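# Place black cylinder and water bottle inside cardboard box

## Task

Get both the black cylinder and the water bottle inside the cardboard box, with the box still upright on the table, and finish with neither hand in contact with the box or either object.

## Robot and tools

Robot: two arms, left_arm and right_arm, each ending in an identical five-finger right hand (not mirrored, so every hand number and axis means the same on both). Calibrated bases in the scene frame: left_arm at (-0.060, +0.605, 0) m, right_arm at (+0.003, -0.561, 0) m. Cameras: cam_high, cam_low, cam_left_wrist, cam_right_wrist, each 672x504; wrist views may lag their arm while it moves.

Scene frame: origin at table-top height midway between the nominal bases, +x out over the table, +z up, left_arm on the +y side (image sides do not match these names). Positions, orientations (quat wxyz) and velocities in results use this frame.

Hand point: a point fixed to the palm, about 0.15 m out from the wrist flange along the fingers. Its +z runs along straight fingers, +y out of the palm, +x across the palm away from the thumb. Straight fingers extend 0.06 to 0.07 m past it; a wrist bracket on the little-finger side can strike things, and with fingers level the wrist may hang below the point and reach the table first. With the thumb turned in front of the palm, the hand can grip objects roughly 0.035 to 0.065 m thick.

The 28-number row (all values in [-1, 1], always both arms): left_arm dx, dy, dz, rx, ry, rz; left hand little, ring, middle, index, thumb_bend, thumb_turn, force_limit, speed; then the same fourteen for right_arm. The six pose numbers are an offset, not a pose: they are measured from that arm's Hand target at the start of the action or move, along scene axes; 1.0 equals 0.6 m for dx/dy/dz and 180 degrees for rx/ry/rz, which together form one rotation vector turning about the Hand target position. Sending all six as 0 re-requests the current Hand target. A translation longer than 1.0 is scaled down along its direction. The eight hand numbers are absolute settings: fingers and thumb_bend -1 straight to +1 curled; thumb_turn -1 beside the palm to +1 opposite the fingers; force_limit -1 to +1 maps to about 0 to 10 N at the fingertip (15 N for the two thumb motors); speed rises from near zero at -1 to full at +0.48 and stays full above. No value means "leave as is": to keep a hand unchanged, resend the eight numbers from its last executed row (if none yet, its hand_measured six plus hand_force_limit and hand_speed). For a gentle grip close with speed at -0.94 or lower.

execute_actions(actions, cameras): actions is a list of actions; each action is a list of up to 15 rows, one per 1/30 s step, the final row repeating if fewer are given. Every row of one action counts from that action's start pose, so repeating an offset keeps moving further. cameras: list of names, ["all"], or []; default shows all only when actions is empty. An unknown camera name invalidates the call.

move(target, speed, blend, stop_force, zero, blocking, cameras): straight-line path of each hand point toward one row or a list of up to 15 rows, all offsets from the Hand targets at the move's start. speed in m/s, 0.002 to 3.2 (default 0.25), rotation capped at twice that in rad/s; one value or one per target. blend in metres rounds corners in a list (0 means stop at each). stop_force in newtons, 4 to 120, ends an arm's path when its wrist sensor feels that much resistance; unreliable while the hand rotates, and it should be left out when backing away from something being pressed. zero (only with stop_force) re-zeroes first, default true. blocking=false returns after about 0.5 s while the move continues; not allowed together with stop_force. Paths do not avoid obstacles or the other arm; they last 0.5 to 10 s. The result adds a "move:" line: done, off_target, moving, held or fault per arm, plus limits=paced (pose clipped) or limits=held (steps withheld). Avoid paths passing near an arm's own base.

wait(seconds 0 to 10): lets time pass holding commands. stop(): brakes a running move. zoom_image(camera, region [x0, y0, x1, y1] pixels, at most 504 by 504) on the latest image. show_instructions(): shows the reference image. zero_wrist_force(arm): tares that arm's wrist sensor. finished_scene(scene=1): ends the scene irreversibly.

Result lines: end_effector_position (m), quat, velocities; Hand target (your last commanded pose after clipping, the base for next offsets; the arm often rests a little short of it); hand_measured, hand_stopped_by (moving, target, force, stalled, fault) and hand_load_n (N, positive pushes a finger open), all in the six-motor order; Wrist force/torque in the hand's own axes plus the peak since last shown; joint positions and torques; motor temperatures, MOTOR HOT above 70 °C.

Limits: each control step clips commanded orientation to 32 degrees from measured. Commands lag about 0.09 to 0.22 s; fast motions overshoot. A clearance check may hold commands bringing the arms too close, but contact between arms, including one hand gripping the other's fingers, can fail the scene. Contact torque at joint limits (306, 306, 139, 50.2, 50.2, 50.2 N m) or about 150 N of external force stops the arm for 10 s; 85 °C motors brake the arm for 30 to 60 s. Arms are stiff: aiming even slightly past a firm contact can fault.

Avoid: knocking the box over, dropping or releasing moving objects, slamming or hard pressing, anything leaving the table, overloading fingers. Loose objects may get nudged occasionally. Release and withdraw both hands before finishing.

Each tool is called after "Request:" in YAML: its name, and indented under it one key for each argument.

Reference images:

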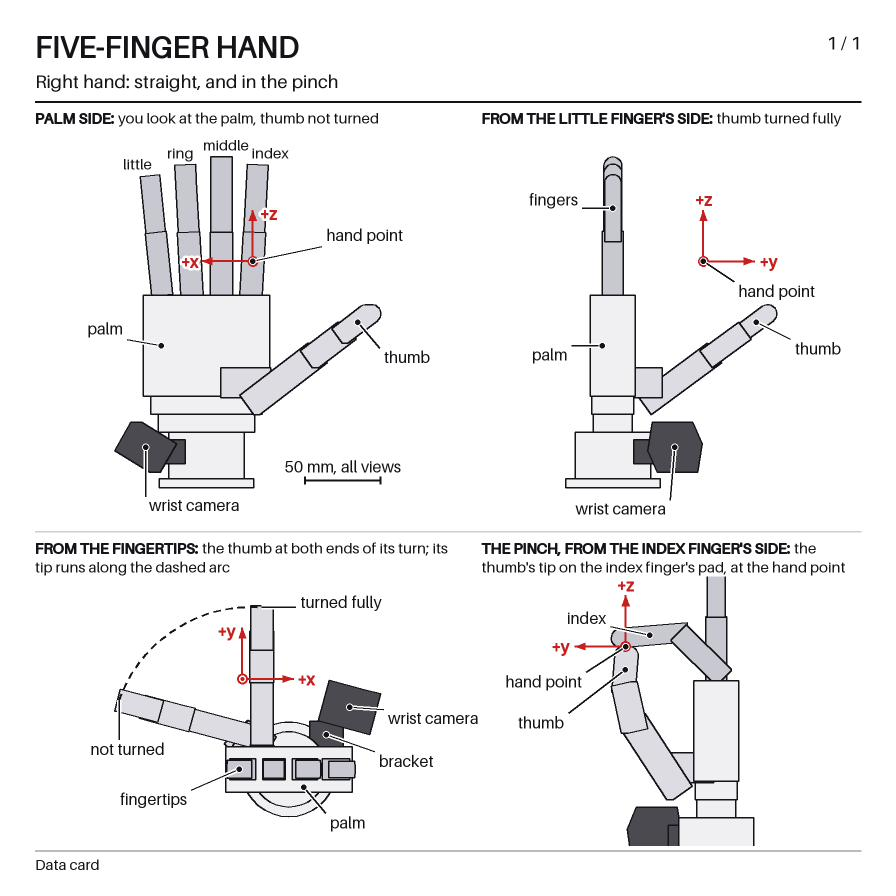

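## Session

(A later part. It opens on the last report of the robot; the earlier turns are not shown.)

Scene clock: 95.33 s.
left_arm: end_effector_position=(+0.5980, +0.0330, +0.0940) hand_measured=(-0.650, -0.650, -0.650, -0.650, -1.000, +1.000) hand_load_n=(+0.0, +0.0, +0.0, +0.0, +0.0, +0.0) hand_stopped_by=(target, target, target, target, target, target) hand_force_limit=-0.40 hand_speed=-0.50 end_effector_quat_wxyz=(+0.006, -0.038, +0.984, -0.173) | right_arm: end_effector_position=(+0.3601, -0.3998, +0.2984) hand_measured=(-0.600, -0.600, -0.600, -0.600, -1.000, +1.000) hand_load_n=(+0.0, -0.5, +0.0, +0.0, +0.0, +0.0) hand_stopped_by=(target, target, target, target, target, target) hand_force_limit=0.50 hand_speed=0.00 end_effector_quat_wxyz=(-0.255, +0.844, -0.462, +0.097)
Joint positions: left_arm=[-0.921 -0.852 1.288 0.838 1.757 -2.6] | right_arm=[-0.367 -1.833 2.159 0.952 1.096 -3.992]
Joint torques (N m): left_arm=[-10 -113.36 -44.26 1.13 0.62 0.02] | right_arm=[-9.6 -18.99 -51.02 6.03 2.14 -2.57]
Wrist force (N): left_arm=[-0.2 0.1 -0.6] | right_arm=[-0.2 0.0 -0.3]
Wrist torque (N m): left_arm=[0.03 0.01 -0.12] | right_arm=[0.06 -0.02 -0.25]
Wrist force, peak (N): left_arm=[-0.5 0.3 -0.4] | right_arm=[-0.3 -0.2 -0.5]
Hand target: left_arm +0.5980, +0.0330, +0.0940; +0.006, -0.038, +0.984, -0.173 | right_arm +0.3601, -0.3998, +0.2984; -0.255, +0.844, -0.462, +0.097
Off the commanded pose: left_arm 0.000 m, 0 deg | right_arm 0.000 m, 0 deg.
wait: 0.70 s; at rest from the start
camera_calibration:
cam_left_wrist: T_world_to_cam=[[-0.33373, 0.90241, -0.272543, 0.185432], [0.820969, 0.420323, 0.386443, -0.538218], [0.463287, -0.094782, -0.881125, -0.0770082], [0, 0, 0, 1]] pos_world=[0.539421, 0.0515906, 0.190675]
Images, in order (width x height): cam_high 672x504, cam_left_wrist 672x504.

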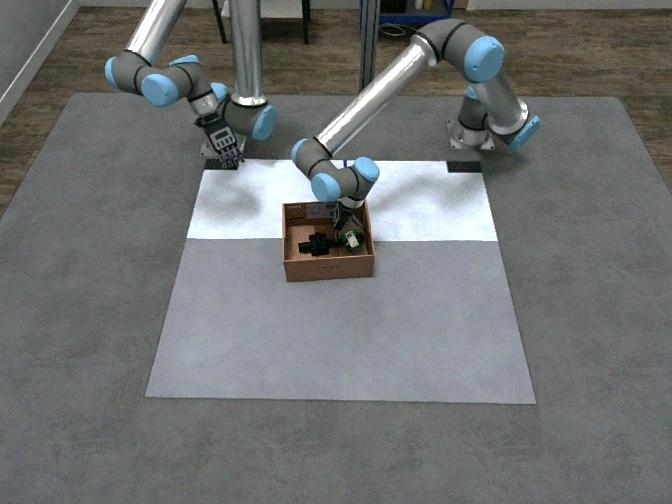

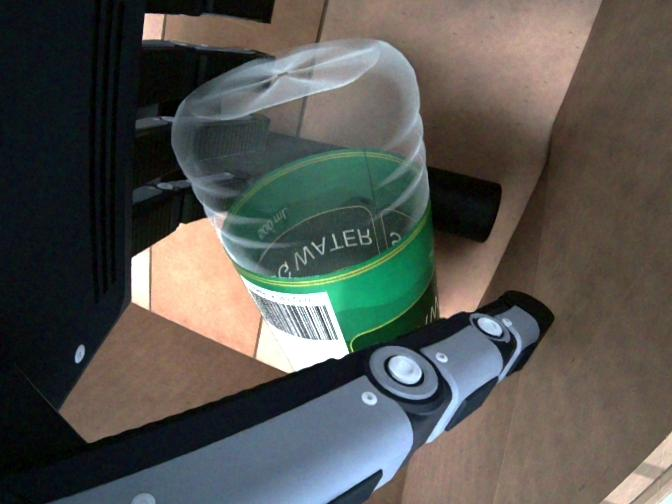

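Request:
move:
  target: [0,0,0.07,0,0,0, -0.65,-0.65,-0.65,-0.65,-1,1,-0.4,-0.5, 0,0,0,0,0,0, -0.6,-0.6,-0.6,-0.6,-1,1,0.5,0]
  speed: 0.06
  cameras: ["cam_high","cam_left_wrist"]

Request:
zoom_image:
  camera: "cam_high"
  region: [280, 180, 390, 290]

Scene clock: 96.77 s.
left_arm: end_effector_position=(+0.5981, +0.0329, +0.1364) hand_measured=(-0.650, -0.650, -0.650, -0.650, -1.000, +1.000) hand_load_n=(+0.0, +0.0, +0.0, +0.0, +0.0, +0.0) hand_stopped_by=(target, target, target, target, target, target) hand_force_limit=-0.40 hand_speed=-0.50 end_effector_quat_wxyz=(+0.006, -0.038, +0.984, -0.174) end_effector_velocity=(+0.000, +0.000, -0.004) end_effector_angular_velocity=(-0.001, +0.000, +0.002) | right_arm: end_effector_position=(+0.3601, -0.3998, +0.2984) hand_measured=(-0.600, -0.600, -0.600, -0.600, -1.000, +1.000) hand_load_n=(+0.0, +0.0, +0.0, +0.0, +0.0, +0.0) hand_stopped_by=(target, target, target, target, target, target) hand_force_limit=0.50 hand_speed=0.00 end_effector_quat_wxyz=(-0.255, +0.844, -0.462, +0.097)
Joint positions: left_arm=[-0.921 -0.881 1.258 0.897 1.757 -2.6] | right_arm=[-0.367 -1.833 2.159 0.952 1.096 -3.992]
Joint velocities: left_arm=[0 0.002 0.003 -0.006 0 -0.002] | right_arm=[within noise]
Joint torques (N m): left_arm=[-5.85 -79.46 -21.91 1.26 0.19 -0.21] | right_arm=[-8.03 -19.8 -50.66 5.86 2.16 -2.37]
Wrist force (N): left_arm=[-0.1 0.3 -0.5] | right_arm=[-0.3 -0.1 -0.3]
Wrist torque (N m): left_arm=[0.04 -0.02 -0.10] | right_arm=[0.06 0.00 -0.26]
Wrist force, peak (N): left_arm=[-0.2 -0.2 -1.3] | right_arm=[-0.2 -0.2 -0.7]
Hand target: left_arm +0.5980, +0.0330, +0.1360; +0.006, -0.038, +0.984, -0.173 | right_arm +0.3601, -0.3998, +0.2984; -0.255, +0.844, -0.462, +0.097
Off the commanded pose: left_arm 0.000 m, 0 deg | right_arm 0.000 m, 0 deg.
move: done
camera_calibration:
cam_left_wrist: T_world_to_cam=[[-0.333667, 0.902322, -0.272912, 0.197108], [0.820891, 0.420446, 0.386475, -0.554494], [0.46347, -0.0950776, -0.880997, -0.0398602], [0, 0, 0, 1]] pos_world=[0.539421, 0.0514903, 0.232974]
Images, in order (width x height): cam_high 672x504, cam_left_wrist 672x504.

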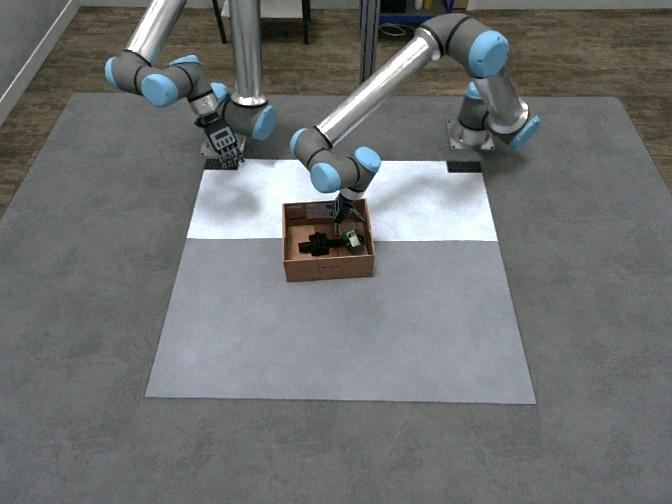

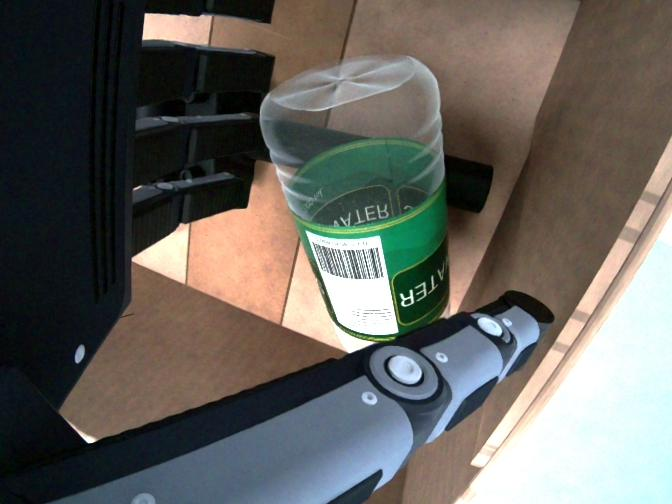

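Scaled by 4.582 from the camera's 672x504 image, which has a finer 960x720 frame.

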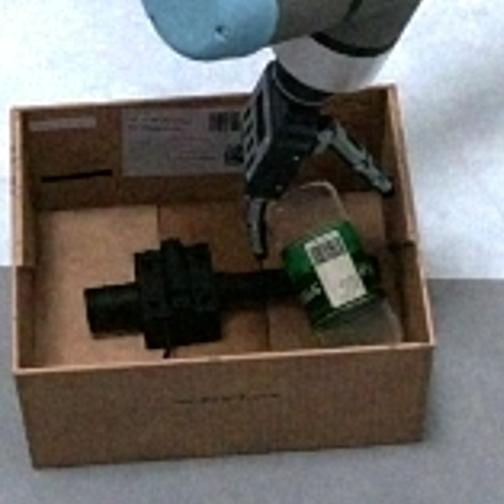

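Request:
move:
  target:
    - [0,0,0.28,0,0,0, -0.65,-0.65,-0.65,-0.65,-1,1,-0.4,-0.5, 0,0,0,0,0,0, -0.6,-0.6,-0.6,-0.6,-1,1,0.5,0]
    - [-0.25,0.45,0.3,0,0,0, -0.65,-0.65,-0.65,-0.65,-1,1,-0.4,-0.5, 0,0,0,0,0,0, -0.6,-0.6,-0.6,-0.6,-1,1,0.5,0]
  speed: [0.15,0.3]
  blend: 0.04
  cameras: ["cam_high","cam_low"]

Request:
zoom_image:
  camera: "cam_high"
  region: [280, 180, 390, 290]

Scene clock: 99.83 s.
left_arm: end_effector_position=(+0.4481, +0.3029, +0.3161) hand_measured=(-0.650, -0.650, -0.650, -0.650, -1.000, +1.000) hand_load_n=(+0.0, +0.0, +0.0, +0.0, +0.0, +0.0) hand_stopped_by=(target, target, target, target, target, target) hand_force_limit=-0.40 hand_speed=-0.50 end_effector_quat_wxyz=(+0.006, -0.038, +0.984, -0.173) | right_arm: end_effector_position=(+0.3601, -0.3998, +0.2984) hand_measured=(-0.600, -0.600, -0.600, -0.600, -1.000, +1.000) hand_load_n=(+0.0, +0.0, +0.0, +0.0, +0.0, +0.0) hand_stopped_by=(target, target, target, target, target, target) hand_force_limit=0.50 hand_speed=0.00 end_effector_quat_wxyz=(-0.255, +0.844, -0.462, +0.097)
Joint positions: left_arm=[-0.836 -1.43 1.726 0.995 1.781 -2.518] | right_arm=[-0.367 -1.833 2.159 0.952 1.096 -3.992]
Joint torques (N m): left_arm=[-6.94 -72.9 -24.02 5.51 -0.35 -1.78] | right_arm=[-9.49 -18.46 -51.83 6.1 1.91 -2.52]
Wrist force (N): left_arm=[-0.1 0.4 -0.2] | right_arm=[-0.3 0.0 -0.2]
Wrist torque (N m): left_arm=[0.10 -0.05 0.01] | right_arm=[0.06 -0.01 -0.25]
Wrist force, peak (N): left_arm=[0.6 2.8 -0.9] | right_arm=[-0.5 -0.3 -0.4]
Hand target: left_arm +0.4480, +0.3030, +0.3160; +0.006, -0.038, +0.984, -0.173 | right_arm +0.3601, -0.3998, +0.2984; -0.255, +0.844, -0.462, +0.097
Off the commanded pose: left_arm 0.000 m, 0 deg | right_arm 0.000 m, 0 deg.
move: done
Images, in order (width x height): cam_high 672x504, cam_low 672x504.

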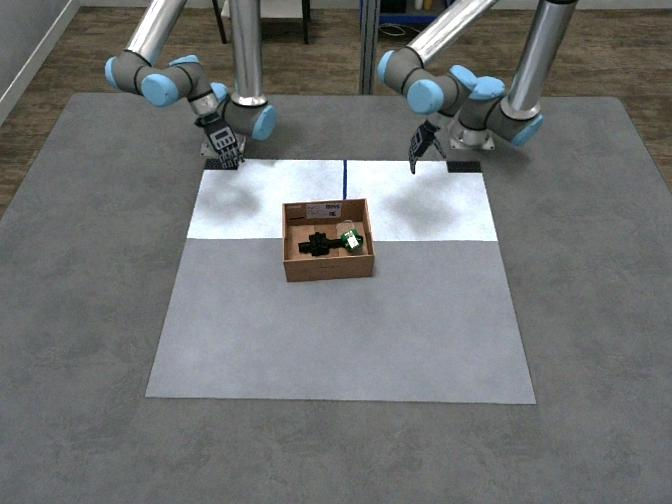

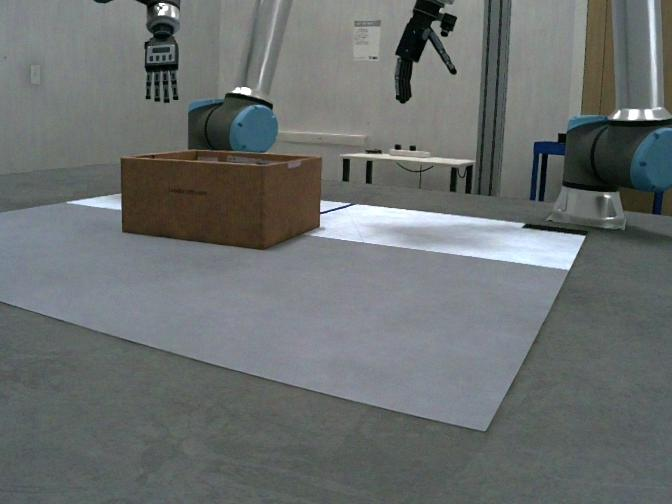

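Scaled by 4.582 from the camera's 672x504 image, which has a finer 960x720 frame.

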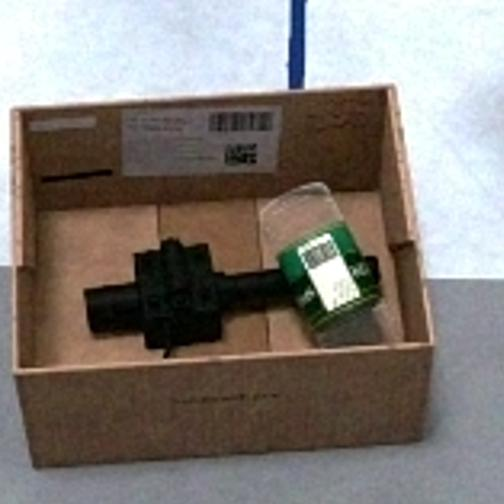

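Both objects are in the box, and both hands are clear of it.

Request:
finished_scene:

The scene is finished: the task was done.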